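# Lift a staple stick out and set it down

## Task

Remove a single stick of staples from the staple box and leave it resting on the table with its legs pointing downward, placed a good distance away from both the box's tray and its sleeve.

## Robot and tools

Robot: two arms, left_arm and right_arm, each with a two-finger gripper and a wrist camera (cam_left_wrist and cam_right_wrist, both fisheye, 672x504). A camera stand sits behind the arms.

Scene frame: origin at table-top height, halfway between the arms' nominal bases; +x points out over the table, +z up, and left_arm is on the +y side. These names do not match image left and right. Measured bases: left_arm near (+0.042, +0.274, +0.041) m, right_arm near (-0.017, -0.293, +0.022) m. Reported hand poses can be a few cm off, more when the arm is stretched.

Gripper axes: the fingers point along the gripper's +z and open and close along its y. end_effector_position is the spot between the finger pads, roughly 1 cm behind the tips.

Command row (used by execute_actions and move): 14 numbers, each from -1 to 1, both arms in every row. Order: left dx, dy, dz, rx, ry, rz, opening, then the same seven for right. The six pose numbers are offsets, not poses. They count from that arm's Hand target at the start of the action or call, along the Hand target's own axes, not the scene axes. Scale: 1.0 = 0.6 m for dx, dy, dz and 180 degrees for rotation; rx, ry, rz form one rotation vector. Opening is absolute: +1 fully open (0.094 m), -1 closed. Sending 0 on all six pose numbers re-asks for the current Hand target. A 0 opening is a real command, so to leave a gripper alone repeat its present opening.

execute_actions(actions, cameras): actions is a list of actions. Each action is a table of up to 15 rows, one per 1/30 s step; an action lasts 0.5 s and a short table repeats its last row. Every row in an action counts from the same start pose, not from the row before; the next action starts from the new Hand target, so repeating an offset moves further. An empty list returns state and, by default, all camera images. cameras: list of names, ["all"], or []; an unknown name invalidates the call.

move(target, speed, blend, opening_speed, grip_force, blocking, cameras): straight path for each gripper toward target, which is one row or a list of up to 15 rows; every row is an offset from the same starting Hand targets. The whole move is capped at 10 s. speed: m/s, 0.002 to 2.9, default 0.25, rotation up to twice that in rad/s; one number or one per target. blend: metres of corner rounding per target, 0 means stop at each. opening_speed: rate of the opening command per second on the -1 to +1 scale, at least 0.2; use it for slow, gentle closing. grip_force: newtons per finger pad, 10 to 50, one value or one per arm; it stays set. blocking=false returns after about 0.5 s while the move continues. Paths do not avoid obstacles or the other arm; grippers lag and overshoot more when fast. Result adds a move: line: done, off_target, moving, held or fault, plus limits=paced (pose clipped) or limits=held (steps withheld).

wait(seconds 0 to 10, cameras): let time pass holding the last command. stop(cameras): brake a running move. zoom_image(camera, region=[x0, y0, x1, y1] in pixels, at most 504 wide and high): enlarge part of the newest image from that camera. read_manual(section="licences"): licence texts only. finished_scene(scene): end the current scene with its number; irreversible, so only call once the stick lies legs down on the table, clear of the box, with nothing holding it.

Result lines: end_effector_position (m) and end_effector_quat_wxyz in the scene frame; Hand target (last commanded pose after clipping, base for the next offsets); Tool commands; grip_measured (finger opening on the -1..1 scale); Joint positions (last entry per arm is the opening in m); Joint velocities (may say within noise, or be omitted); joint torques (include the arm's own weight, offset and noisy); MOTOR HOT and OVER-TEMPERATURE FAULT warnings.

Behaviour notes: each step the commanded orientation is clipped to within 40 degrees of the actual one. A gripper can stop a few cm short of its target from friction or weight; another command, even all zeros, asks again, and the remaining gap can be sent as an offset. Under a firm grip grip_measured reads below the part's real width; the reading tracks the command, so it does not reveal contact. To release, command an opening well above grip_measured.

Avoid: dropping the stick or letting go while it moves; fast or hard contact with the table, box or fixtures; pressing on a blocked arm (it keeps pushing until you command back past the gripper); letting the arms, grippers or wrist cameras touch, or one gripper closing on the other's fingers; strain on a camera cable; paths passing close to an arm's own base (they can flip its shoulder posture); holding loads, staying stretched out or pushing toward unreachable poses for long, which overheats motors and can fold or drop the arm; anything leaving the table. Objects may occasionally be nudged by outside pushes.

Each tool is called after "Call:" as name(argument=value, ...) on one line, values as JSON.

## Session

Call:
execute_actions(actions=[])

Scene clock: 0.00 s.
left_arm: end_effector_position=(+0.4056, +0.3166, +0.1833) grip_measured=+1.000 end_effector_quat_wxyz=(+0.680, -0.058, +0.729, +0.056) | right_arm: end_effector_position=(+0.3690, -0.3205, +0.1577) grip_measured=+1.000 end_effector_quat_wxyz=(+0.673, +0.081, +0.733, -0.057)
Joint positions: left_arm=[0.059 1.485 0.164 1.252 -0.093 -0.003 0.094] | right_arm=[0.073 1.592 0.252 1.25 0.226 0.045 0.094]
Joint velocities: within noise
Joint torques (N m): no reading
Heat: left arm: 25 °C; right arm: 31 °C.
Hand target: left_arm +0.4073, +0.3168, +0.1909; +0.689, -0.058, +0.720, +0.057 | right_arm +0.3695, -0.3205, +0.1579; +0.672, +0.081, +0.734, -0.058
Tool commands: left_gripper/opening=+1.0 right_gripper/opening=+1.0

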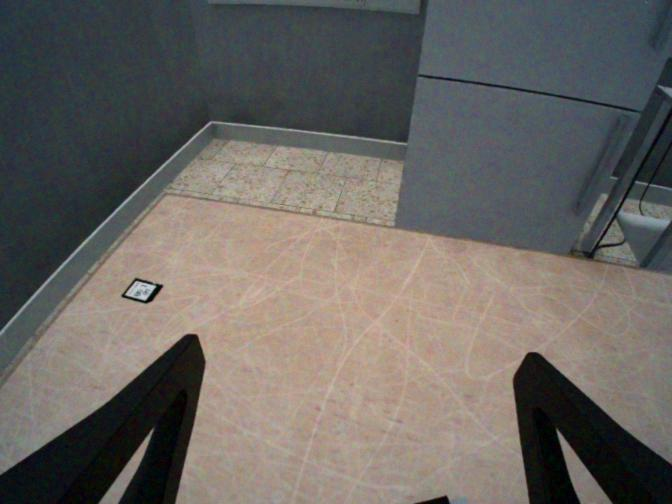

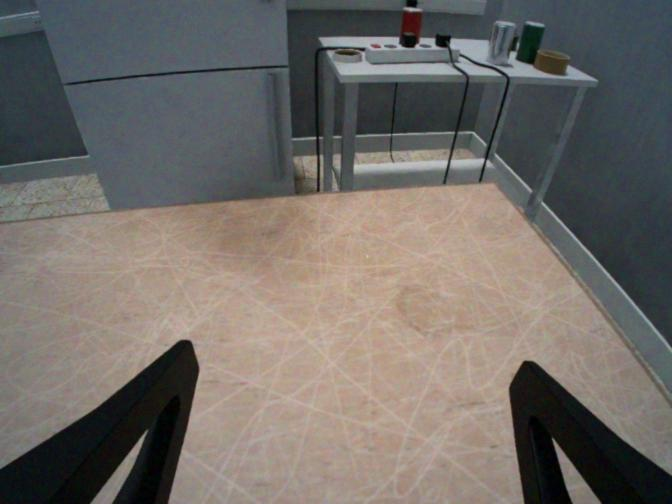

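Call:
move(target=[-0.15,0,-0.25,0,0.25,0,1,0,0,0,0,0,0,1], speed=0.2, cameras=["all"])

Scene clock: 3.17 s.
left_arm: end_effector_position=(+0.2620, +0.2927, +0.2751) grip_measured=+1.000 end_effector_quat_wxyz=(+0.346, -0.073, +0.935, +0.029) | right_arm: end_effector_position=(+0.3690, -0.3205, +0.1577) grip_measured=+1.000 end_effector_quat_wxyz=(+0.673, +0.081, +0.733, -0.057)
Joint positions: left_arm=[-0.018 0.794 1.037 -1.111 -0.109 -0.123 0.094] | right_arm=[0.073 1.592 0.252 1.25 0.226 0.045 0.094]
Joint torques (N m): left_arm=[-0.58 -0.09 8.69 1.72 -0.17 -0.06] | right_arm=[-0.01 -6.34 5.08 1.79 0.04 0.01]
Heat: left arm: 26 °C; right arm: 32 °C.
Hand target: left_arm +0.2634, +0.2931, +0.2876; +0.361, -0.075, +0.929, +0.030 | right_arm +0.3695, -0.3205, +0.1579; +0.672, +0.081, +0.734, -0.058
Off the commanded pose: left_arm 0.012 m, 2 deg | right_arm 0.001 m, 0 deg.
move: off_target (left_arm)
camera_calibration:
cam_left_wrist: T_world_to_cam=[[0.208994, -0.977874, -0.00913703, 0.240507], [-0.977417, -0.20858, -0.0339133, 0.359452], [0.0312571, 0.0160184, -0.999383, 0.365648], [0, 0, 0, 1]] pos_world=[0.289641, 0.304303, 0.37981]

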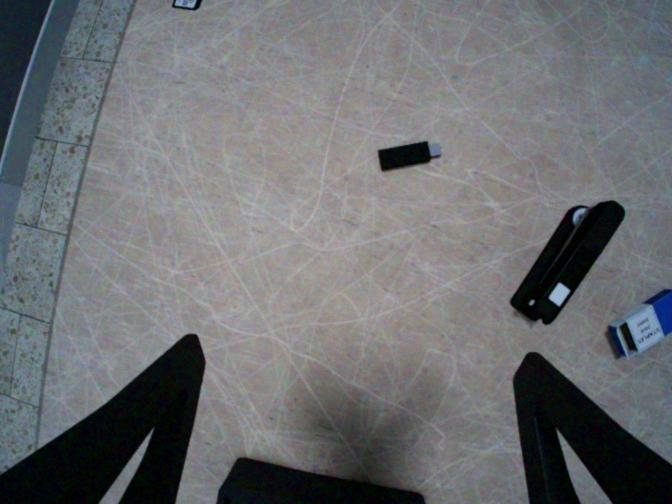

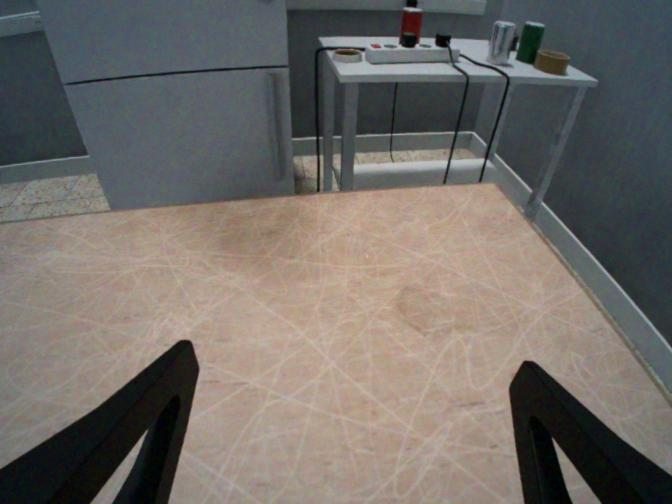

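Call:
move(target=[0.1,-0.46,0,0,0,0,1,0,0,0,0,0,0,1], speed=0.2, cameras=["cam_left_wrist"])

Scene clock: 5.77 s.
left_arm: end_effector_position=(+0.2595, +0.0144, +0.2351) grip_measured=+1.000 end_effector_quat_wxyz=(+0.345, -0.069, +0.936, +0.031) | right_arm: end_effector_position=(+0.3690, -0.3205, +0.1577) grip_measured=+1.000 end_effector_quat_wxyz=(+0.673, +0.081, +0.733, -0.057)
Joint positions: left_arm=[-1.234 1.625 1.456 -1.248 -0.694 -1.316 0.094] | right_arm=[0.073 1.592 0.252 1.25 0.226 0.045 0.094]
Joint torques (N m): left_arm=[-0.18 -7.53 8.64 0.56 -0.62 -0.07] | right_arm=[-0.02 -6.35 5.08 1.79 0.04 0.01]
Heat: left arm: 27 °C; right arm: 32 °C.
Hand target: left_arm +0.2641, +0.0136, +0.2466; +0.361, -0.075, +0.929, +0.030 | right_arm +0.3695, -0.3205, +0.1579; +0.672, +0.081, +0.734, -0.058
Off the commanded pose: left_arm 0.012 m, 2 deg | right_arm 0.001 m, 0 deg.
move: off_target (left_arm)
camera_calibration:
cam_left_wrist: T_world_to_cam=[[0.204287, -0.978758, -0.0173173, -0.0282049], [-0.978518, -0.203671, -0.0319587, 0.297359], [0.0277528, 0.023474, -0.999339, 0.330916], [0, 0, 0, 1]] pos_world=[0.287549, 0.0251896, 0.339713]
Images, in order (width x height): cam_left_wrist 672x504.

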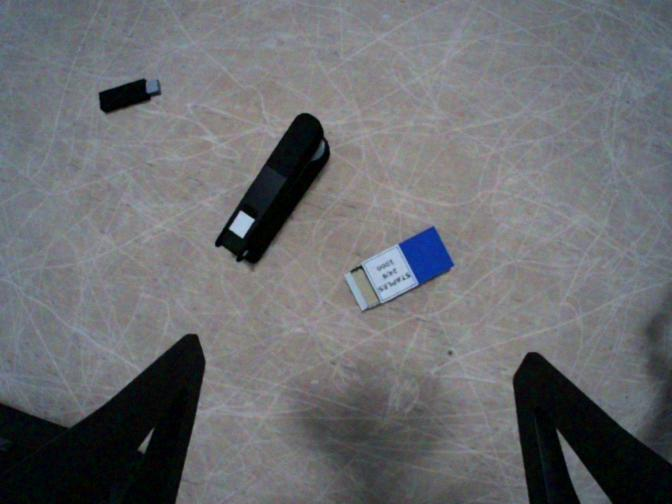

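Call:
zoom_image(camera="cam_left_wrist", region=[320, 210, 480, 330])

Scaled by 3.150 from the camera's 672x504 image, which has a finer 960x720 frame.

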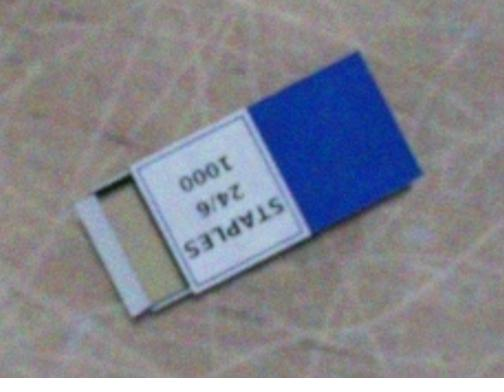

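Call:
move(target=[0.17,-0.055,0.14,0,0,0,1,0,0,0,0,0,0,1], speed=0.15, cameras=["cam_left_wrist"])

Call:
zoom_image(camera="cam_left_wrist", region=[250, 150, 550, 350])

Scene clock: 7.87 s.
left_arm: end_effector_position=(+0.2484, -0.0229, +0.1150) grip_measured=+1.000 end_effector_quat_wxyz=(+0.346, -0.074, +0.935, +0.028) | right_arm: end_effector_position=(+0.3690, -0.3205, +0.1577) grip_measured=+1.000 end_effector_quat_wxyz=(+0.673, +0.081, +0.733, -0.057)
Joint positions: left_arm=[-1.305 1.828 1.207 -0.851 -0.703 -1.416 0.094] | right_arm=[0.073 1.592 0.252 1.25 0.226 0.045 0.094]
Joint torques (N m): left_arm=[-0.42 -9.11 5.11 0.74 -0.63 -0.05] | right_arm=[-0.02 -6.34 5.09 1.78 0.04 0.01]
Heat: left arm: 27 °C; right arm: 33 °C.
Hand target: left_arm +0.2511, -0.0217, +0.1157; +0.361, -0.075, +0.929, +0.030 | right_arm +0.3695, -0.3205, +0.1579; +0.672, +0.081, +0.734, -0.058
Off the commanded pose: left_arm 0.003 m, 2 deg | right_arm 0.001 m, 0 deg.
move: done
camera_calibration:
cam_left_wrist: T_world_to_cam=[[0.210708, -0.977522, -0.00723547, -0.0673442], [-0.977084, -0.210374, -0.0324117, 0.274622], [0.030161, 0.0138991, -0.999448, 0.211316], [0, 0, 0, 1]] pos_world=[0.276145, -0.0109943, 0.219613]
Images, in order (width x height): cam_left_wrist 672x504.

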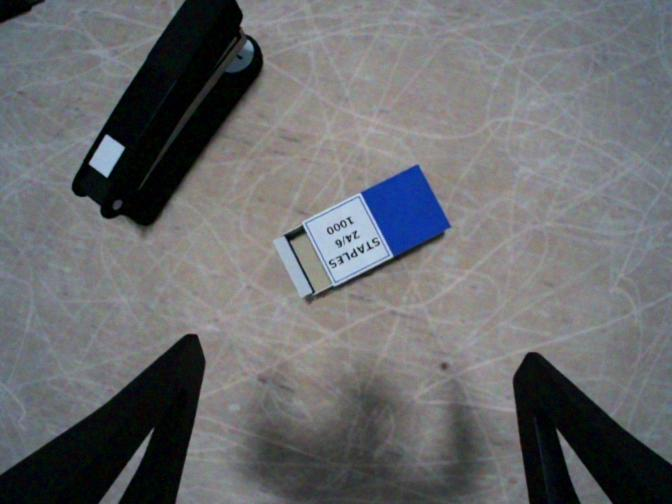

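Scaled by 1.680 from the camera's 672x504 image, which has a finer 960x720 frame.

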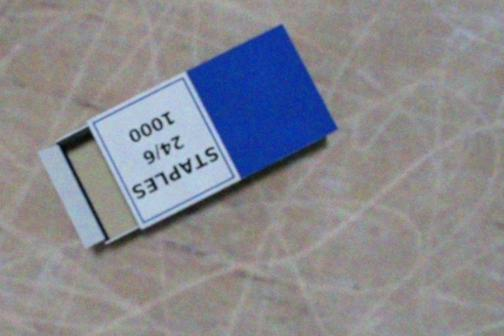

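Call:
move(target=[-0.0607,-0.0192,0.0467,0.1502,0.163,0.3037,1,0,0,0,0,0,0,1], speed=0.15, cameras=["cam_left_wrist"])

Scene clock: 14.47 s.
left_arm: end_effector_position=(+0.2932, -0.0198, +0.1147) grip_measured=+1.000 end_effector_quat_wxyz=(+0.074, +0.427, +0.901, -0.031) | right_arm: end_effector_position=(+0.3690, -0.3205, +0.1577) grip_measured=+1.000 end_effector_quat_wxyz=(+0.673, +0.081, +0.733, -0.057)
Joint positions: left_arm=[-0.879 1.875 1.435 -0.97 -0.005 0.018 0.094] | right_arm=[0.073 1.592 0.252 1.25 0.226 0.045 0.094]
Joint torques (N m): left_arm=[0.31 -9.28 8.69 0.71 0.02 0.09] | right_arm=[-0.01 -6.34 5.08 1.79 0.04 0.01]
Heat: left arm: 28 °C; right arm: 34 °C.
Hand target: left_arm +0.2982, -0.0257, +0.1197; +0.079, +0.429, +0.899, -0.038 | right_arm +0.3695, -0.3205, +0.1579; +0.672, +0.081, +0.734, -0.058
Off the commanded pose: left_arm 0.009 m, 1 deg | right_arm 0.001 m, 0 deg.
move: done
camera_calibration:
cam_left_wrist: T_world_to_cam=[[-0.745397, -0.665308, -0.0418129, 0.216749], [-0.595055, 0.635791, 0.491609, 0.163619], [-0.300487, 0.391325, -0.869812, 0.299126], [0, 0, 0, 1]] pos_world=[0.34881, -0.0768782, 0.18881]
Images, in order (width x height): cam_left_wrist 672x504.

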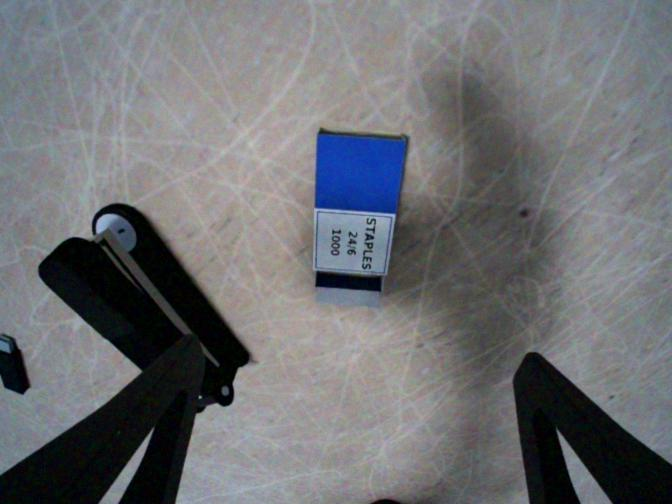

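Call:
move(target=[0.0197,0.001,0.1657,0,0,0,0.35,0,0,0,0,0,0,1], speed=0.1, cameras=["cam_left_wrist"])

Scene clock: 16.53 s.
left_arm: end_effector_position=(+0.3007, -0.0289, +0.0237) grip_measured=+0.352 end_effector_quat_wxyz=(+0.077, +0.428, +0.900, -0.032) | right_arm: end_effector_position=(+0.3690, -0.3205, +0.1577) grip_measured=+1.000 end_effector_quat_wxyz=(+0.673, +0.081, +0.733, -0.057)
Joint positions: left_arm=[-0.879 2.033 1.272 -0.642 -0.005 0.019 0.064] | right_arm=[0.073 1.592 0.252 1.25 0.226 0.045 0.094]
Joint torques (N m): left_arm=[0.4 -10.54 4.94 1.02 0.04 0.08] | right_arm=[-0.02 -6.35 5.08 1.79 0.04 0.01]
Heat: left arm: 28 °C; right arm: 34 °C.
Hand target: left_arm +0.3021, -0.0297, +0.0196; +0.079, +0.429, +0.899, -0.038 | right_arm +0.3695, -0.3205, +0.1579; +0.672, +0.081, +0.734, -0.058
Off the commanded pose: left_arm 0.004 m, 1 deg | right_arm 0.001 m, 0 deg.
move: done
camera_calibration:
cam_left_wrist: T_world_to_cam=[[-0.746496, -0.664091, -0.0415468, 0.212872], [-0.595831, 0.63936, 0.486008, 0.219044], [-0.296191, 0.387558, -0.872966, 0.224435], [0, 0, 0, 1]] pos_world=[0.355897, -0.085663, 0.0983105]
Images, in order (width x height): cam_left_wrist 672x504.

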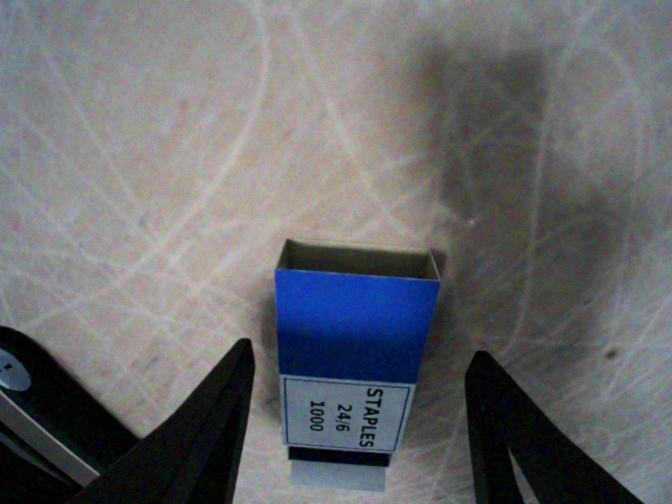

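Call:
move(target=[[0.0035,0,0.0197,0,0,0,0.35,0,0,0,0,0,0,1],[0.0035,0,0.0197,0,0,0,-0.37,0,0,0,0,0,0,1]], speed=0.06, opening_speed=0.5, grip_force=10, cameras=["cam_left_wrist"])

Scene clock: 21.73 s.
left_arm: end_effector_position=(+0.3025, -0.0308, +0.0154) grip_measured=-0.184 end_effector_quat_wxyz=(+0.082, +0.428, +0.900, -0.035) | right_arm: end_effector_position=(+0.3690, -0.3205, +0.1577) grip_measured=+1.000 end_effector_quat_wxyz=(+0.673, +0.081, +0.733, -0.057)
Joint positions: left_arm=[-0.878 2.05 1.257 -0.599 -0.004 0.02 0.038] | right_arm=[0.073 1.592 0.252 1.25 0.226 0.045 0.094]
Joint velocities: left_arm=[-0.017 -0.007 -0.007 0.007 0.007 -0.007 -0.004] | right_arm=[within noise]
Joint torques (N m): left_arm=[0.31 -10 4.62 1.04 0.04 0.07] | right_arm=[-0.01 -6.34 5.08 1.79 0.04 0.01]
Heat: left arm: 27 °C; right arm: 34 °C.
Hand target: left_arm +0.3021, -0.0296, +0.0076; +0.079, +0.429, +0.899, -0.037 | right_arm +0.3695, -0.3205, +0.1579; +0.672, +0.081, +0.734, -0.058
Off the commanded pose: left_arm 0.008 m, 1 deg | right_arm 0.001 m, 0 deg.
grip_force (N): 10, 10
move: done
camera_calibration:
cam_left_wrist: T_world_to_cam=[[-0.746146, -0.664568, -0.0401793, 0.21246], [-0.599062, 0.643817, 0.476051, 0.226723], [-0.290501, 0.379274, -0.878499, 0.216627], [0, 0, 0, 1]] pos_world=[0.357277, -0.0869346, 0.0909112]
Images, in order (width x height): cam_left_wrist 672x504.

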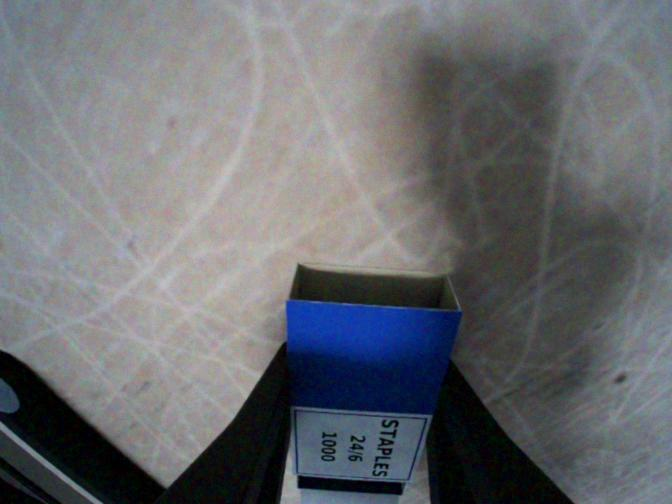

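Call:
move(target=[[-0.0116,0,-0.0657,0,0,0,-0.37,0,0,0,0,0,0,1],[-0.06,-0.0447,-0.0537,0.0435,0,0.246,-0.37,0,0,0,0,0,0,1],[-0.0495,-0.0447,0.0053,0.0435,0,0.246,-0.37,0,0,0,0,0,0,1]], speed=0.1, cameras=["cam_left_wrist"])

Scene clock: 28.33 s.
left_arm: end_effector_position=(+0.3052, -0.0664, +0.0165) grip_measured=-0.190 end_effector_quat_wxyz=(+0.060, +0.736, +0.672, -0.056) | right_arm: end_effector_position=(+0.3690, -0.3205, +0.1577) grip_measured=+1.000 end_effector_quat_wxyz=(+0.673, +0.081, +0.733, -0.057)
Joint positions: left_arm=[-0.881 2.186 1.487 -0.746 0.106 0.783 0.038] | right_arm=[0.073 1.592 0.252 1.25 0.226 0.045 0.094]
Joint torques (N m): left_arm=[-0.57 -11.56 4.89 0.89 0.17 0.08] | right_arm=[-0.02 -6.34 5.08 1.79 0.04 0.01]
Heat: left arm: 28 °C; right arm: 35 °C.
Hand target: left_arm +0.3000, -0.0697, +0.0096; +0.058, +0.740, +0.667, -0.065 | right_arm +0.3695, -0.3205, +0.1579; +0.672, +0.081, +0.734, -0.058
Off the commanded pose: left_arm 0.009 m, 1 deg | right_arm 0.001 m, 0 deg.
grip_force (N): 10, 10
move: done
camera_calibration:
cam_left_wrist: T_world_to_cam=[[-0.99786, 0.0448585, -0.047581, 0.31491], [0.0159085, 0.872283, 0.488743, 0.0779477], [0.0634284, 0.48694, -0.871129, 0.13089], [0, 0, 0, 1]] pos_world=[0.304694, -0.145854, 0.0909091]
Images, in order (width x height): cam_left_wrist 672x504.

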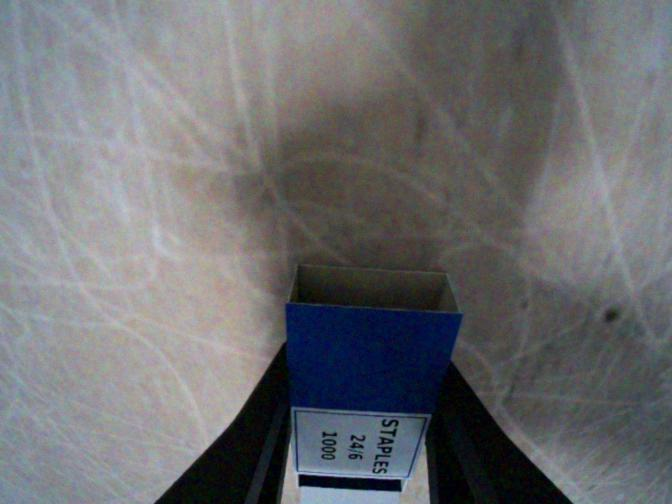

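Call:
move(target=[[0,0,0,0,0,0,0.1,0,0,0,0,0,0,1],[-0.03,0,-0.165,0,0,0,0.1,0,0,0,0,0,0,1],[0.168,0,-0.199,0,0,0,0.1,0,0,0,0,0,0,1]], speed=0.12, grip_force=30, cameras=["all"])

Scene clock: 32.37 s.
left_arm: end_effector_position=(+0.3136, +0.0538, +0.1012) grip_measured=+0.098 end_effector_quat_wxyz=(+0.038, +0.737, +0.672, -0.058) | right_arm: end_effector_position=(+0.3690, -0.3205, +0.1577) grip_measured=+1.000 end_effector_quat_wxyz=(+0.673, +0.081, +0.733, -0.057)
Joint positions: left_arm=[-0.627 1.848 1.352 -1.024 0.13 1.042 0.052] | right_arm=[0.073 1.592 0.252 1.25 0.226 0.045 0.094]
Joint torques (N m): left_arm=[-0.08 -12.81 4.92 0.72 0.21 0.11] | right_arm=[-0.01 -6.35 5.08 1.79 0.04 0]
Heat: left arm: 28 °C; right arm: 35 °C.
Hand target: left_arm +0.3125, +0.0496, +0.1097; +0.058, +0.740, +0.667, -0.065 | right_arm +0.3695, -0.3205, +0.1579; +0.672, +0.081, +0.734, -0.058
Off the commanded pose: left_arm 0.009 m, 3 deg | right_arm 0.001 m, 0 deg.
grip_force (N): 30, 30
move: off_target (left_arm)
camera_calibration:
cam_left_wrist: T_world_to_cam=[[-0.998605, 0.0512659, -0.0126458, 0.318268], [0.0375041, 0.857225, 0.513574, -0.0769923], [0.0371692, 0.512383, -0.857952, 0.15111], [0, 0, 0, 1]] pos_world=[0.315095, -0.0277428, 0.173211]

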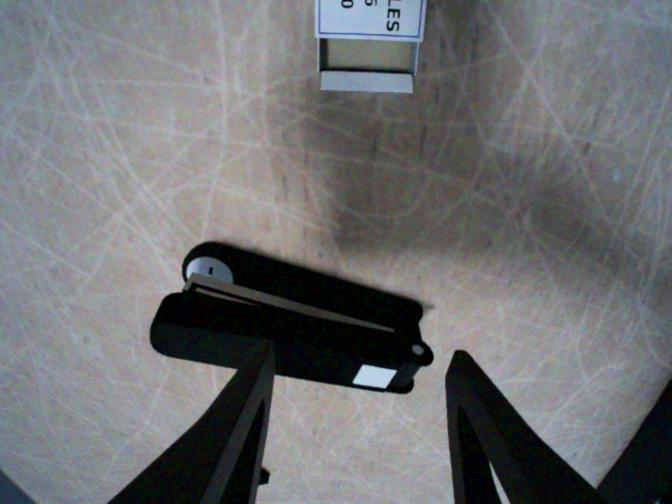

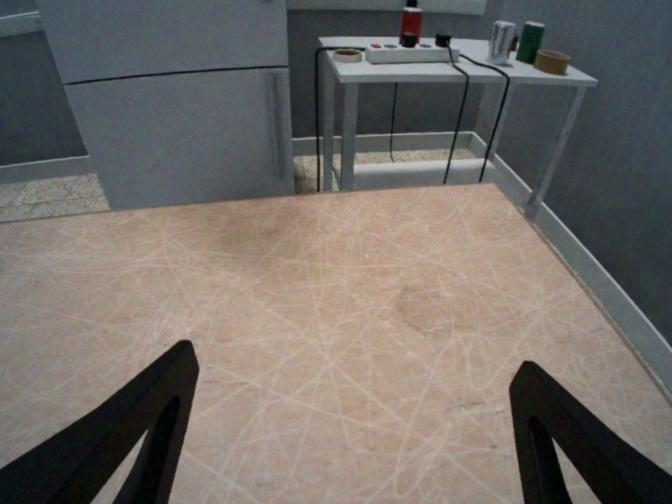

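Call:
move(target=[0.222,-0.076,-0.141,0,0,0,0.1,0,0,0,0,0,0,1], speed=0.2)

Call:
move(target=[0,0,0,0,0,0,0.1,0.0555,0.3562,-0.1857,-0.4857,0.1731,-0.2339,1], speed=0.25, cameras=["all"])

Scene clock: 35.07 s.
left_arm: end_effector_position=(+0.2885, +0.2021, +0.1655) grip_measured=+0.098 end_effector_quat_wxyz=(+0.052, +0.739, +0.670, -0.055) | right_arm: end_effector_position=(+0.3690, -0.3205, +0.1577) grip_measured=+1.000 end_effector_quat_wxyz=(+0.673, +0.081, +0.733, -0.057)
Joint positions: left_arm=[-0.192 1.492 1.215 -1.277 0.15 1.485 0.052] | right_arm=[0.073 1.592 0.252 1.25 0.226 0.045 0.094]
Joint torques (N m): left_arm=[0.13 -7.84 5.74 0.28 0.23 0.1] | right_arm=[-0.02 -6.34 5.09 1.79 0.04 0]
Heat: left arm: 28 °C; right arm: 35 °C.
Hand target: left_arm +0.2823, +0.1995, +0.1699; +0.058, +0.740, +0.667, -0.065 | right_arm +0.3695, -0.3205, +0.1579; +0.672, +0.081, +0.734, -0.058
Off the commanded pose: left_arm 0.008 m, 1 deg | right_arm 0.001 m, 0 deg.
grip_force (N): 30, 30
move: done

Scene clock: 39.47 s.
left_arm: end_effector_position=(+0.2885, +0.2021, +0.1655) grip_measured=+0.098 end_effector_quat_wxyz=(+0.052, +0.739, +0.670, -0.055) | right_arm: end_effector_position=(+0.3001, -0.0927, +0.1391) grip_measured=+1.000 end_effector_quat_wxyz=(-0.290, +0.617, -0.690, -0.243)
Joint positions: left_arm=[-0.192 1.492 1.215 -1.278 0.15 1.485 0.052] | right_arm=[0.286 1.654 1.132 -0.693 -0.705 -1.082 0.094]
Joint torques (N m): left_arm=[0.16 -7.84 5.72 0.27 0.24 0.09] | right_arm=[0.51 -7.02 8.96 0.72 -0.53 -0.05]
Heat: left arm: 28 °C; right arm: 35 °C.
Hand target: left_arm +0.2823, +0.1995, +0.1699; +0.058, +0.740, +0.667, -0.065 | right_arm +0.2998, -0.0880, +0.1398; +0.285, -0.619, +0.686, +0.256
Off the commanded pose: left_arm 0.008 m, 1 deg | right_arm 0.005 m, 2 deg.
grip_force (N): 30, 30
move: done
camera_calibration:
cam_left_wrist: T_world_to_cam=[[-0.997792, 0.0549643, -0.0372835, 0.289497], [0.0289514, 0.865167, 0.500647, -0.233141], [0.0597742, 0.498462, -0.864848, 0.128572], [0, 0, 0, 1]] pos_world=[0.287922, 0.121706, 0.23871]
cam_right_wrist: T_world_to_cam=[[0.997205, -0.0694378, 0.0275956, -0.305274], [-0.0648206, -0.987632, -0.142762, -0.0148755], [0.0371674, 0.140574, -0.989372, 0.23909], [0, 0, 0, 1]] pos_world=[0.29457, -0.0694989, 0.24285]

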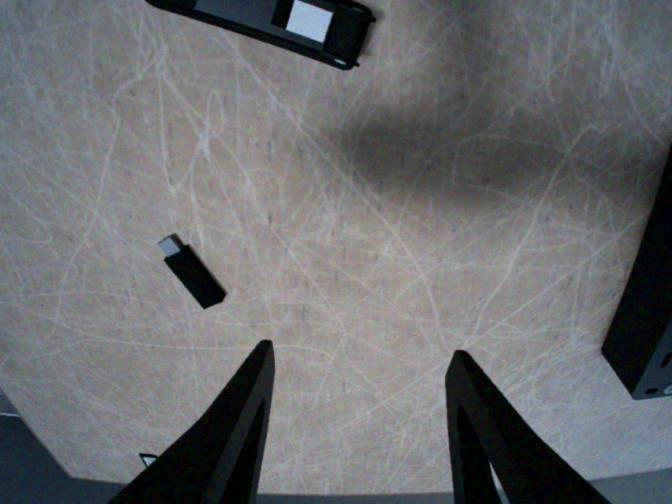

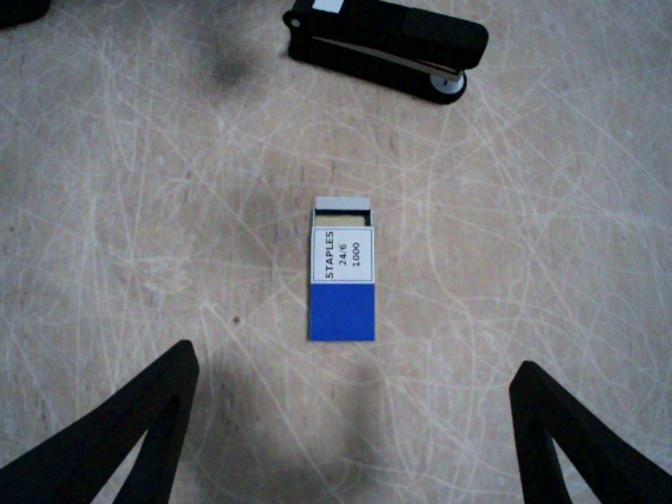

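Call:
move(target=[0,0,0,0,0,0,0.1,0.0987,-0.0022,0.137,0,0,0,0.35], speed=0.1, cameras=["cam_right_wrist"])

Scene clock: 41.87 s.
left_arm: end_effector_position=(+0.2885, +0.2021, +0.1655) grip_measured=+0.098 end_effector_quat_wxyz=(+0.052, +0.739, +0.670, -0.055) | right_arm: end_effector_position=(+0.3093, -0.0745, +0.0490) grip_measured=+0.353 end_effector_quat_wxyz=(-0.295, +0.620, -0.685, -0.245)
Joint positions: left_arm=[-0.192 1.492 1.215 -1.278 0.15 1.485 0.052] | right_arm=[0.33 1.856 0.966 -0.286 -0.699 -1.039 0.064]
Joint torques (N m): left_arm=[0.16 -7.82 5.72 0.28 0.24 0.08] | right_arm=[0.7 -8.4 5.08 1.08 -0.43 0.1]
Heat: left arm: 28 °C; right arm: 34 °C.
Hand target: left_arm +0.2823, +0.1995, +0.1699; +0.058, +0.740, +0.667, -0.065 | right_arm +0.3029, -0.0720, +0.0399; +0.285, -0.619, +0.686, +0.256
Off the commanded pose: left_arm 0.008 m, 1 deg | right_arm 0.011 m, 2 deg.
grip_force (N): 30, 30
move: off_target (right_arm)
camera_calibration:
cam_right_wrist: T_world_to_cam=[[0.997623, -0.0591153, 0.0354126, -0.310374], [-0.0530977, -0.986988, -0.151772, -0.0123199], [0.0439239, 0.149531, -0.987781, 0.145609], [0, 0, 0, 1]] pos_world=[0.302586, -0.0522804, 0.152951]
Images, in order (width x height): cam_right_wrist 672x504.

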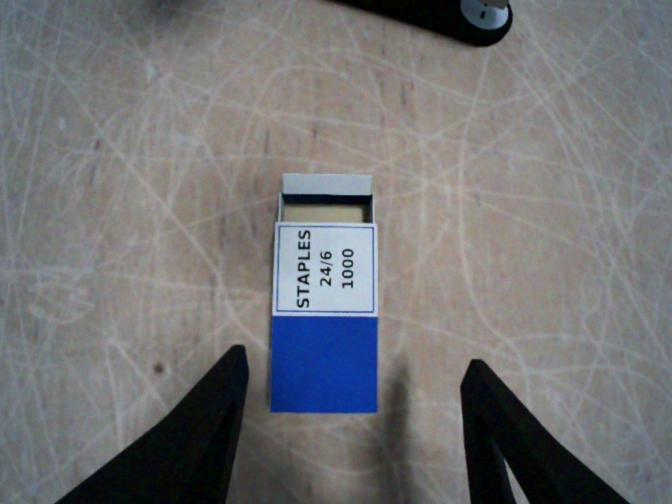

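Call:
move(target=[0,0,0,0,0,0,0.1,0.034,0.0125,0.0297,0,0,0,0.35], speed=0.06, cameras=["cam_right_wrist"])

Scene clock: 43.23 s.
left_arm: end_effector_position=(+0.2885, +0.2021, +0.1655) grip_measured=+0.098 end_effector_quat_wxyz=(+0.052, +0.739, +0.670, -0.055) | right_arm: end_effector_position=(+0.3027, -0.0751, +0.0225) grip_measured=+0.353 end_effector_quat_wxyz=(-0.295, +0.620, -0.684, -0.245)
Joint positions: left_arm=[-0.192 1.492 1.215 -1.278 0.15 1.485 0.052] | right_arm=[0.333 1.906 0.897 -0.162 -0.698 -1.034 0.064]
Joint torques (N m): left_arm=[0.14 -7.83 5.74 0.28 0.24 0.09] | right_arm=[0.72 -8.24 4.62 1.13 -0.43 0.06]
Heat: left arm: 28 °C; right arm: 34 °C.
Hand target: left_arm +0.2823, +0.1995, +0.1699; +0.058, +0.740, +0.667, -0.065 | right_arm +0.2954, -0.0729, +0.0129; +0.285, -0.619, +0.686, +0.256
Off the commanded pose: left_arm 0.008 m, 1 deg | right_arm 0.012 m, 2 deg.
grip_force (N): 30, 30
move: off_target (right_arm)
camera_calibration:
cam_right_wrist: T_world_to_cam=[[0.997564, -0.0590153, 0.0371953, -0.302904], [-0.052686, -0.986858, -0.152762, -0.0174805], [0.0457218, 0.15043, -0.987563, 0.11934], [0, 0, 0, 1]] pos_world=[0.295789, -0.053079, 0.126452]
Images, in order (width x height): cam_right_wrist 672x504.

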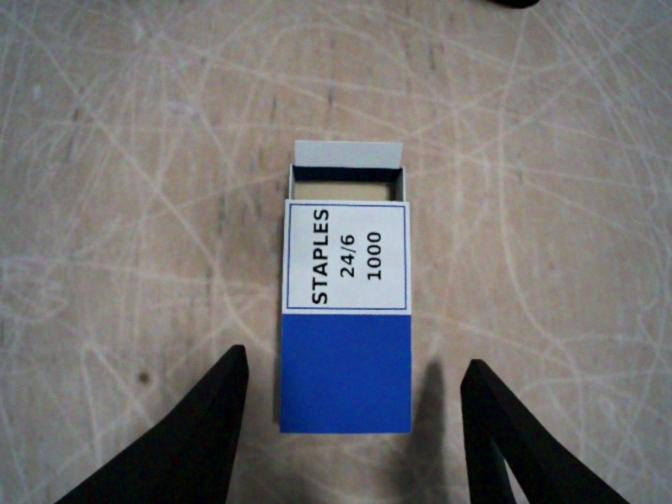

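Call:
move(target=[[0,0,0,0,0,0,0.1,0.008,0.003,0.01,0,0,0,0.35],[0,0,0,0,0,0,0.1,0.008,0.003,0.01,0,0,0,-0.37]], speed=0.06, opening_speed=0.5, grip_force=15, cameras=["cam_right_wrist"])

Scene clock: 47.90 s.
left_arm: end_effector_position=(+0.2885, +0.2021, +0.1655) grip_measured=+0.098 end_effector_quat_wxyz=(+0.052, +0.739, +0.670, -0.055) | right_arm: end_effector_position=(+0.3019, -0.0737, +0.0160) grip_measured=-0.187 end_effector_quat_wxyz=(-0.297, +0.621, -0.683, -0.244)
Joint positions: left_arm=[-0.192 1.492 1.215 -1.278 0.15 1.485 0.052] | right_arm=[0.338 1.923 0.883 -0.123 -0.697 -1.028 0.038]
Joint torques (N m): left_arm=[0.16 -7.84 5.74 0.27 0.24 0.09] | right_arm=[0.72 -8.12 4.42 1.09 -0.41 0.07]
Heat: left arm: 28 °C; right arm: 33 °C.
Hand target: left_arm +0.2823, +0.1995, +0.1699; +0.058, +0.740, +0.667, -0.065 | right_arm +0.2937, -0.0719, +0.0052; +0.285, -0.619, +0.686, +0.256
Off the commanded pose: left_arm 0.008 m, 1 deg | right_arm 0.014 m, 2 deg.
grip_force (N): 15, 15
move: off_target (right_arm); target 2's new opening was sent with right_arm's hand 0.013 m and 2 deg from that target
camera_calibration:
cam_right_wrist: T_world_to_cam=[[0.99744, -0.0588327, 0.0406414, -0.301863], [-0.0518736, -0.986548, -0.155025, -0.0173107], [0.0492152, 0.15252, -0.987074, 0.111712], [0, 0, 0, 1]] pos_world=[0.294695, -0.0518756, 0.119853]
Images, in order (width x height): cam_right_wrist 672x504.

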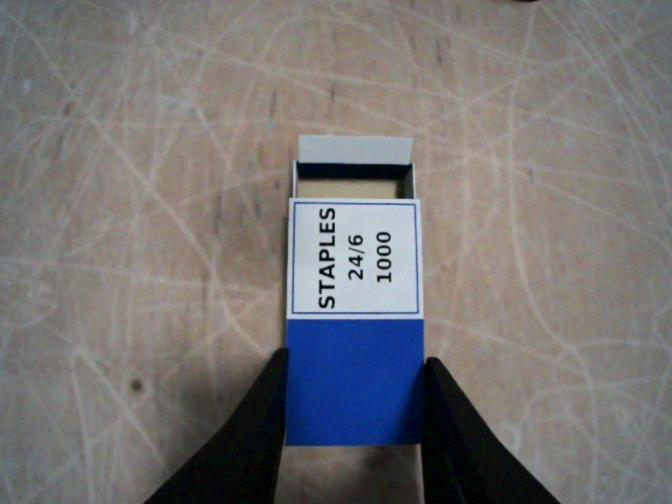

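Call:
move(target=[[0,0,0,0,0,0,0.1,-0.059,0,-0.059,0,0,0,-0.37],[0,0,0,0,0,0,0.1,-0.1195,0.1053,-0.1022,0,0,0,-0.37]], speed=0.12, blend=[0.02,0], cameras=["all"])

Scene clock: 49.83 s.
left_arm: end_effector_position=(+0.2885, +0.2021, +0.1655) grip_measured=+0.098 end_effector_quat_wxyz=(+0.052, +0.739, +0.670, -0.055) | right_arm: end_effector_position=(+0.2411, -0.0567, +0.0988) grip_measured=-0.191 end_effector_quat_wxyz=(-0.293, +0.620, -0.684, -0.248)
Joint positions: left_arm=[-0.192 1.492 1.215 -1.278 0.15 1.485 0.052] | right_arm=[0.464 1.528 0.81 -0.367 -0.647 -0.884 0.038]
Joint torques (N m): left_arm=[0.13 -7.83 5.75 0.28 0.23 0.09] | right_arm=[0.46 -9.28 5.39 0.87 -0.35 0.05]
Heat: left arm: 28 °C; right arm: 33 °C.
Hand target: left_arm +0.2823, +0.1995, +0.1699; +0.058, +0.740, +0.667, -0.065 | right_arm +0.2314, -0.0582, +0.0992; +0.285, -0.619, +0.686, +0.256
Off the commanded pose: left_arm 0.008 m, 1 deg | right_arm 0.010 m, 1 deg.
grip_force (N): 15, 15
move: done
camera_calibration:
cam_left_wrist: T_world_to_cam=[[-0.997792, 0.0549643, -0.0372835, 0.289497], [0.0289514, 0.865167, 0.500647, -0.233141], [0.0597742, 0.498462, -0.864848, 0.128572], [0, 0, 0, 1]] pos_world=[0.287922, 0.121706, 0.23871]
cam_right_wrist: T_world_to_cam=[[0.99804, -0.0559851, 0.027955, -0.242238], [-0.0510323, -0.986726, -0.154165, 0.00885665], [0.0362149, 0.152436, -0.98765, 0.197144], [0, 0, 0, 1]] pos_world=[0.235076, -0.0348745, 0.202847]

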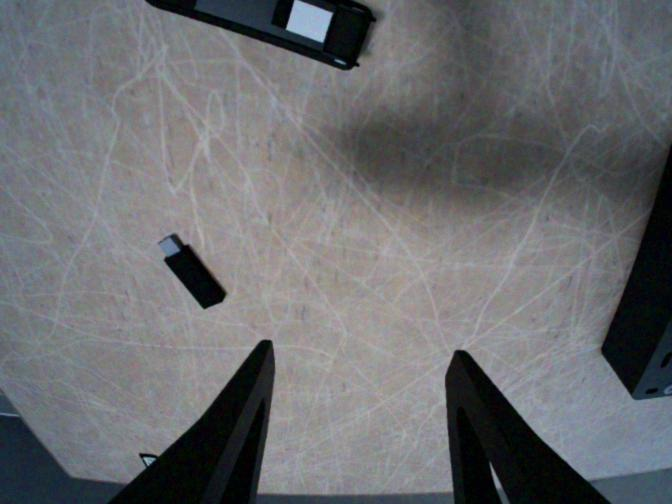

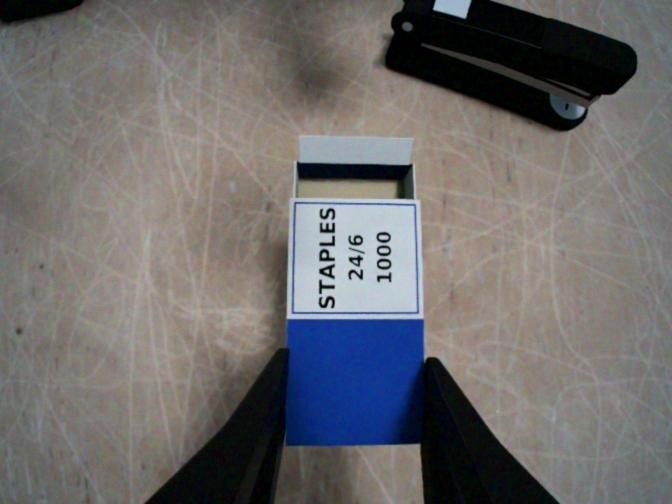

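Call:
move(target=[-0.2583,-0.0357,0.0712,0,-0.4,0,0.25,0,0,0,0,0,0,-0.37], speed=0.15, cameras=["all"])

Scene clock: 56.57 s.
left_arm: end_effector_position=(+0.2509, +0.0435, +0.1476) grip_measured=+0.248 end_effector_quat_wxyz=(+0.434, +0.557, +0.520, -0.481) | right_arm: end_effector_position=(+0.2410, -0.0568, +0.0988) grip_measured=-0.191 end_effector_quat_wxyz=(-0.292, +0.620, -0.685, -0.248)
Joint positions: left_arm=[-0.246 1.585 0.456 0.301 1.351 0.798 0.059] | right_arm=[0.464 1.528 0.81 -0.367 -0.647 -0.883 0.038]
Joint torques (N m): left_arm=[-0.55 -8.06 3.96 1.55 0.5 -0.04] | right_arm=[0.46 -9.28 5.39 0.93 -0.37 0.07]
Heat: left arm: 28 °C; right arm: 32 °C.
Hand target: left_arm +0.2445, +0.0425, +0.1547; +0.439, +0.560, +0.505, -0.487 | right_arm +0.2314, -0.0581, +0.0992; +0.285, -0.619, +0.686, +0.256
Off the commanded pose: left_arm 0.010 m, 2 deg | right_arm 0.010 m, 1 deg.
grip_force (N): 15, 15
move: done
camera_calibration:
cam_left_wrist: T_world_to_cam=[[-0.998158, 0.0380445, 0.0472646, 0.24844], [-0.00322676, 0.744606, -0.667497, 0.0998175], [-0.060588, -0.66642, -0.743111, 0.257359], [0, 0, 0, 1]] pos_world=[0.263897, 0.0877329, 0.246132]
cam_right_wrist: T_world_to_cam=[[0.99802, -0.0566768, 0.0272705, -0.242214], [-0.0518392, -0.986765, -0.15365, 0.00892921], [0.0356179, 0.151932, -0.987749, 0.197185], [0, 0, 0, 1]] pos_world=[0.235174, -0.0348756, 0.202747]

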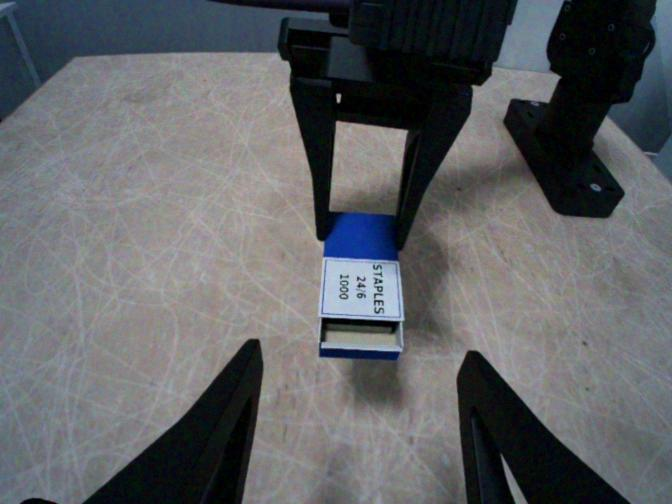

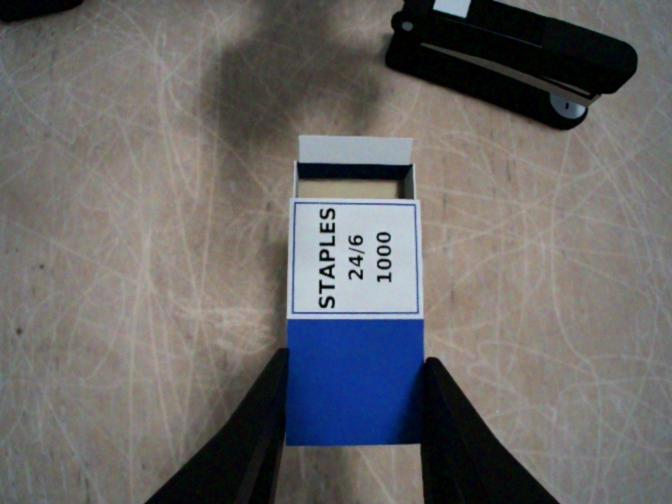

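Call:
move(target=[[0.0916,0,0.0129,0,0,0,0.25,0,0,0,0,0,0,-0.37],[0.0848,0,0.0618,0,0,0,0.25,0,0,0,0,0,0,-0.37]], speed=0.08, cameras=["all"])

Scene clock: 59.70 s.
left_arm: end_effector_position=(+0.2459, +0.0131, +0.1022) grip_measured=+0.248 end_effector_quat_wxyz=(+0.444, +0.562, +0.504, -0.482) | right_arm: end_effector_position=(+0.2410, -0.0568, +0.0988) grip_measured=-0.191 end_effector_quat_wxyz=(-0.292, +0.620, -0.685, -0.248)
Joint positions: left_arm=[-0.374 1.943 0.362 1.094 1.268 0.482 0.059] | right_arm=[0.464 1.528 0.81 -0.367 -0.647 -0.883 0.038]
Joint torques (N m): left_arm=[-0.47 -6.11 2.29 1.81 0.2 -0.04] | right_arm=[0.47 -9.29 5.39 0.93 -0.37 0.07]
Heat: left arm: 27 °C; right arm: 32 °C.
Hand target: left_arm +0.2414, +0.0130, +0.0992; +0.439, +0.560, +0.505, -0.487 | right_arm +0.2314, -0.0581, +0.0992; +0.285, -0.619, +0.686, +0.256
Off the commanded pose: left_arm 0.005 m, 1 deg | right_arm 0.010 m, 1 deg.
grip_force (N): 15, 15
move: done
camera_calibration:
cam_left_wrist: T_world_to_cam=[[-0.998496, 0.0517179, 0.0182039, 0.249597], [0.0252456, 0.728405, -0.684681, 0.0871213], [-0.0486701, -0.683192, -0.728615, 0.198954], [0, 0, 0, 1]] pos_world=[0.256706, 0.0595554, 0.200067]
cam_right_wrist: T_world_to_cam=[[0.99802, -0.0566768, 0.0272705, -0.242214], [-0.0518392, -0.986765, -0.15365, 0.00892921], [0.0356179, 0.151932, -0.987749, 0.197185], [0, 0, 0, 1]] pos_world=[0.235174, -0.0348756, 0.202747]

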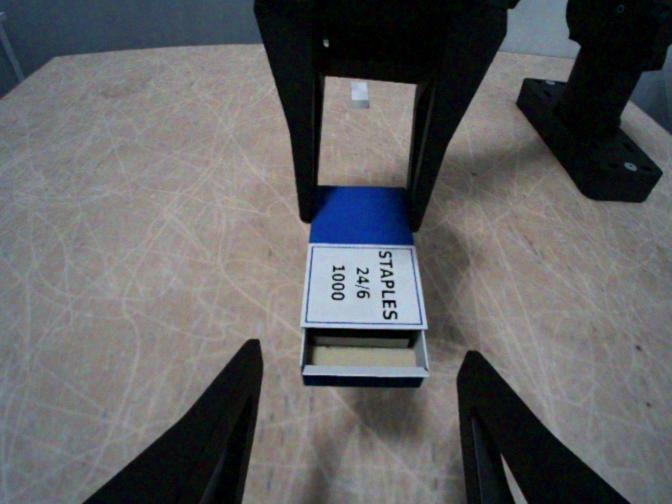

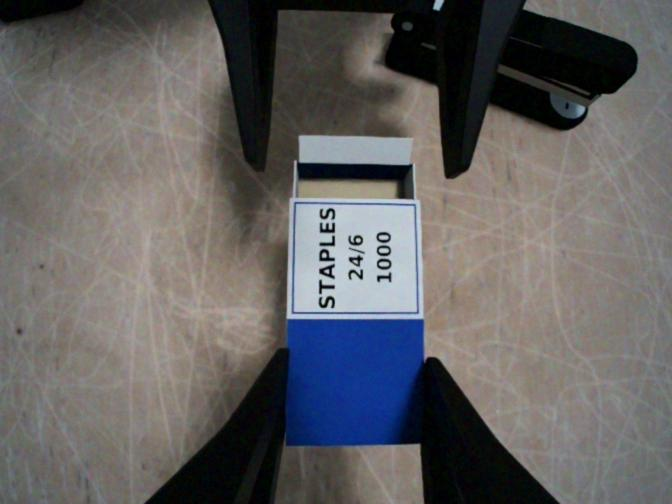

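Call:
move(target=[[0.0139,0,0.0088,0,0,0,0.25,0,0,0,0,0,0,-0.37],[0.0139,0,0.0088,0,0,0,-0.42,0,0,0,0,0,0,-0.37]], speed=0.05, opening_speed=0.5, grip_force=15, cameras=["all"])

Scene clock: 63.57 s.
left_arm: end_effector_position=(+0.2451, +0.0094, +0.0930) grip_measured=-0.217 end_effector_quat_wxyz=(+0.444, +0.561, +0.505, -0.483) | right_arm: end_effector_position=(+0.2411, -0.0569, +0.0987) grip_measured=-0.191 end_effector_quat_wxyz=(-0.292, +0.620, -0.685, -0.248)
Joint positions: left_arm=[-0.39 2.014 0.362 1.189 1.254 0.453 0.037] | right_arm=[0.464 1.528 0.81 -0.367 -0.646 -0.883 0.038]
Joint torques (N m): left_arm=[-0.55 -6.27 2.17 1.87 0.19 -0.02] | right_arm=[0.46 -9.29 5.39 0.94 -0.38 0.06]
Heat: left arm: 27 °C; right arm: 32 °C.
Hand target: left_arm +0.2409, +0.0090, +0.0902; +0.439, +0.560, +0.505, -0.487 | right_arm +0.2314, -0.0582, +0.0992; +0.285, -0.619, +0.686, +0.256
Off the commanded pose: left_arm 0.005 m, 1 deg | right_arm 0.010 m, 1 deg.
grip_force (N): 15, 15
move: done
camera_calibration:
cam_left_wrist: T_world_to_cam=[[-0.99849, 0.0508195, 0.0208595, 0.248899], [0.022758, 0.728273, -0.684909, 0.0842194], [-0.0499982, -0.6834, -0.72833, 0.18999], [0, 0, 0, 1]] pos_world=[0.256106, 0.0558557, 0.190866]
cam_right_wrist: T_world_to_cam=[[0.997994, -0.0569998, 0.0275561, -0.242275], [-0.0521362, -0.986839, -0.153072, 0.00886291], [0.0359184, 0.151328, -0.987831, 0.197011], [0, 0, 0, 1]] pos_world=[0.235175, -0.0348767, 0.202647]

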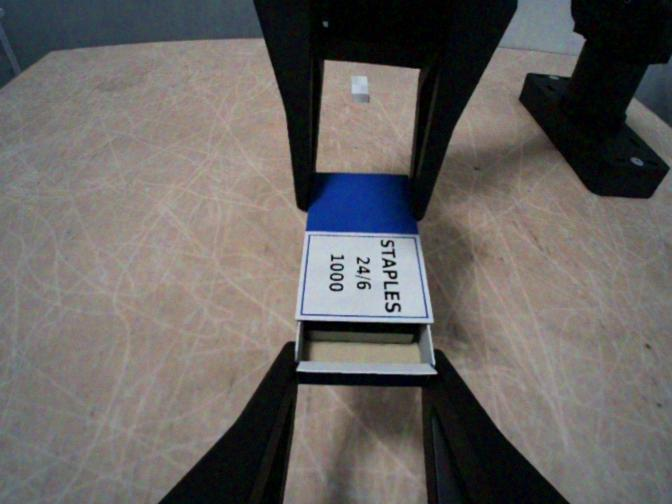

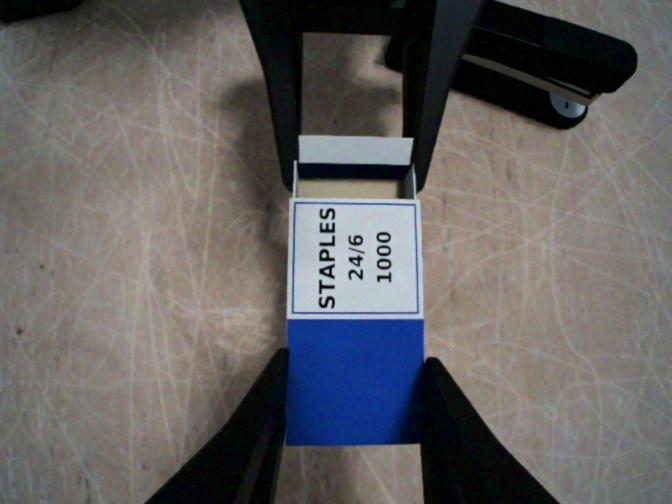

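Call:
move(target=[0.0104,0,-0.0743,0,0,0,-0.42,0,0,0,0,0,0,-0.37], speed=0.04, cameras=["all"])

Scene clock: 65.97 s.
left_arm: end_effector_position=(+0.2434, +0.0526, +0.0852) grip_measured=-0.218 end_effector_quat_wxyz=(+0.439, +0.557, +0.511, -0.486) | right_arm: end_effector_position=(+0.2368, -0.0581, +0.0953) grip_measured=-0.191 end_effector_quat_wxyz=(-0.283, +0.620, -0.688, -0.250)
Joint positions: left_arm=[-0.212 1.913 0.388 0.602 1.393 0.908 0.037] | right_arm=[0.468 1.528 0.804 -0.38 -0.643 -0.883 0.038]
Joint torques (N m): left_arm=[0.53 -8.53 3.74 0.98 0.44 0.13] | right_arm=[0.12 -9.28 5.78 0.97 -0.41 0.06]
Heat: left arm: 27 °C; right arm: 32 °C.
Hand target: left_arm +0.2455, +0.0538, +0.0902; +0.439, +0.560, +0.506, -0.487 | right_arm +0.2314, -0.0582, +0.0992; +0.285, -0.619, +0.686, +0.256
Off the commanded pose: left_arm 0.006 m, 1 deg | right_arm 0.007 m, 1 deg.
grip_force (N): 15, 15
move: done
camera_calibration:
cam_left_wrist: T_world_to_cam=[[-0.99813, 0.0473615, 0.0386336, 0.243793], [0.00827491, 0.730988, -0.68234, 0.0506195], [-0.0605574, -0.680745, -0.730013, 0.216235], [0, 0, 0, 1]] pos_world=[0.256013, 0.0986523, 0.182976]
cam_right_wrist: T_world_to_cam=[[0.99841, -0.0550721, 0.0120311, -0.236509], [-0.0528078, -0.988427, -0.142207, 0.00591436], [0.0197235, 0.141346, -0.989764, 0.197477], [0, 0, 0, 1]] pos_world=[0.23255, -0.0350917, 0.199142]

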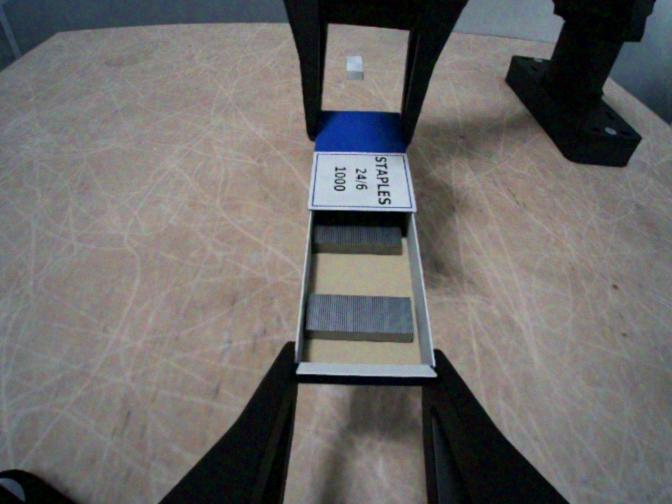

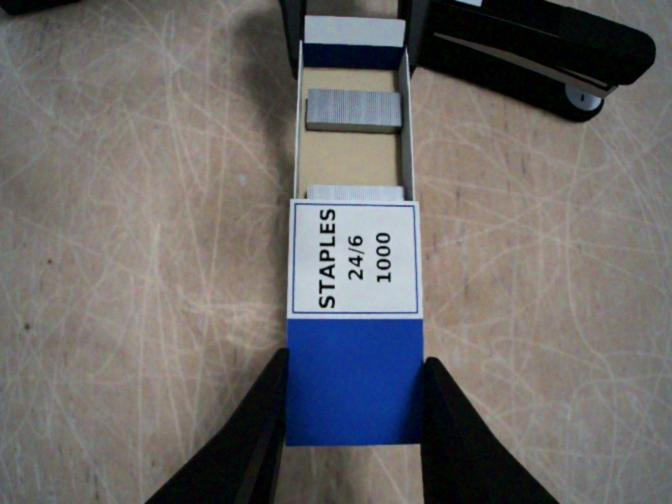

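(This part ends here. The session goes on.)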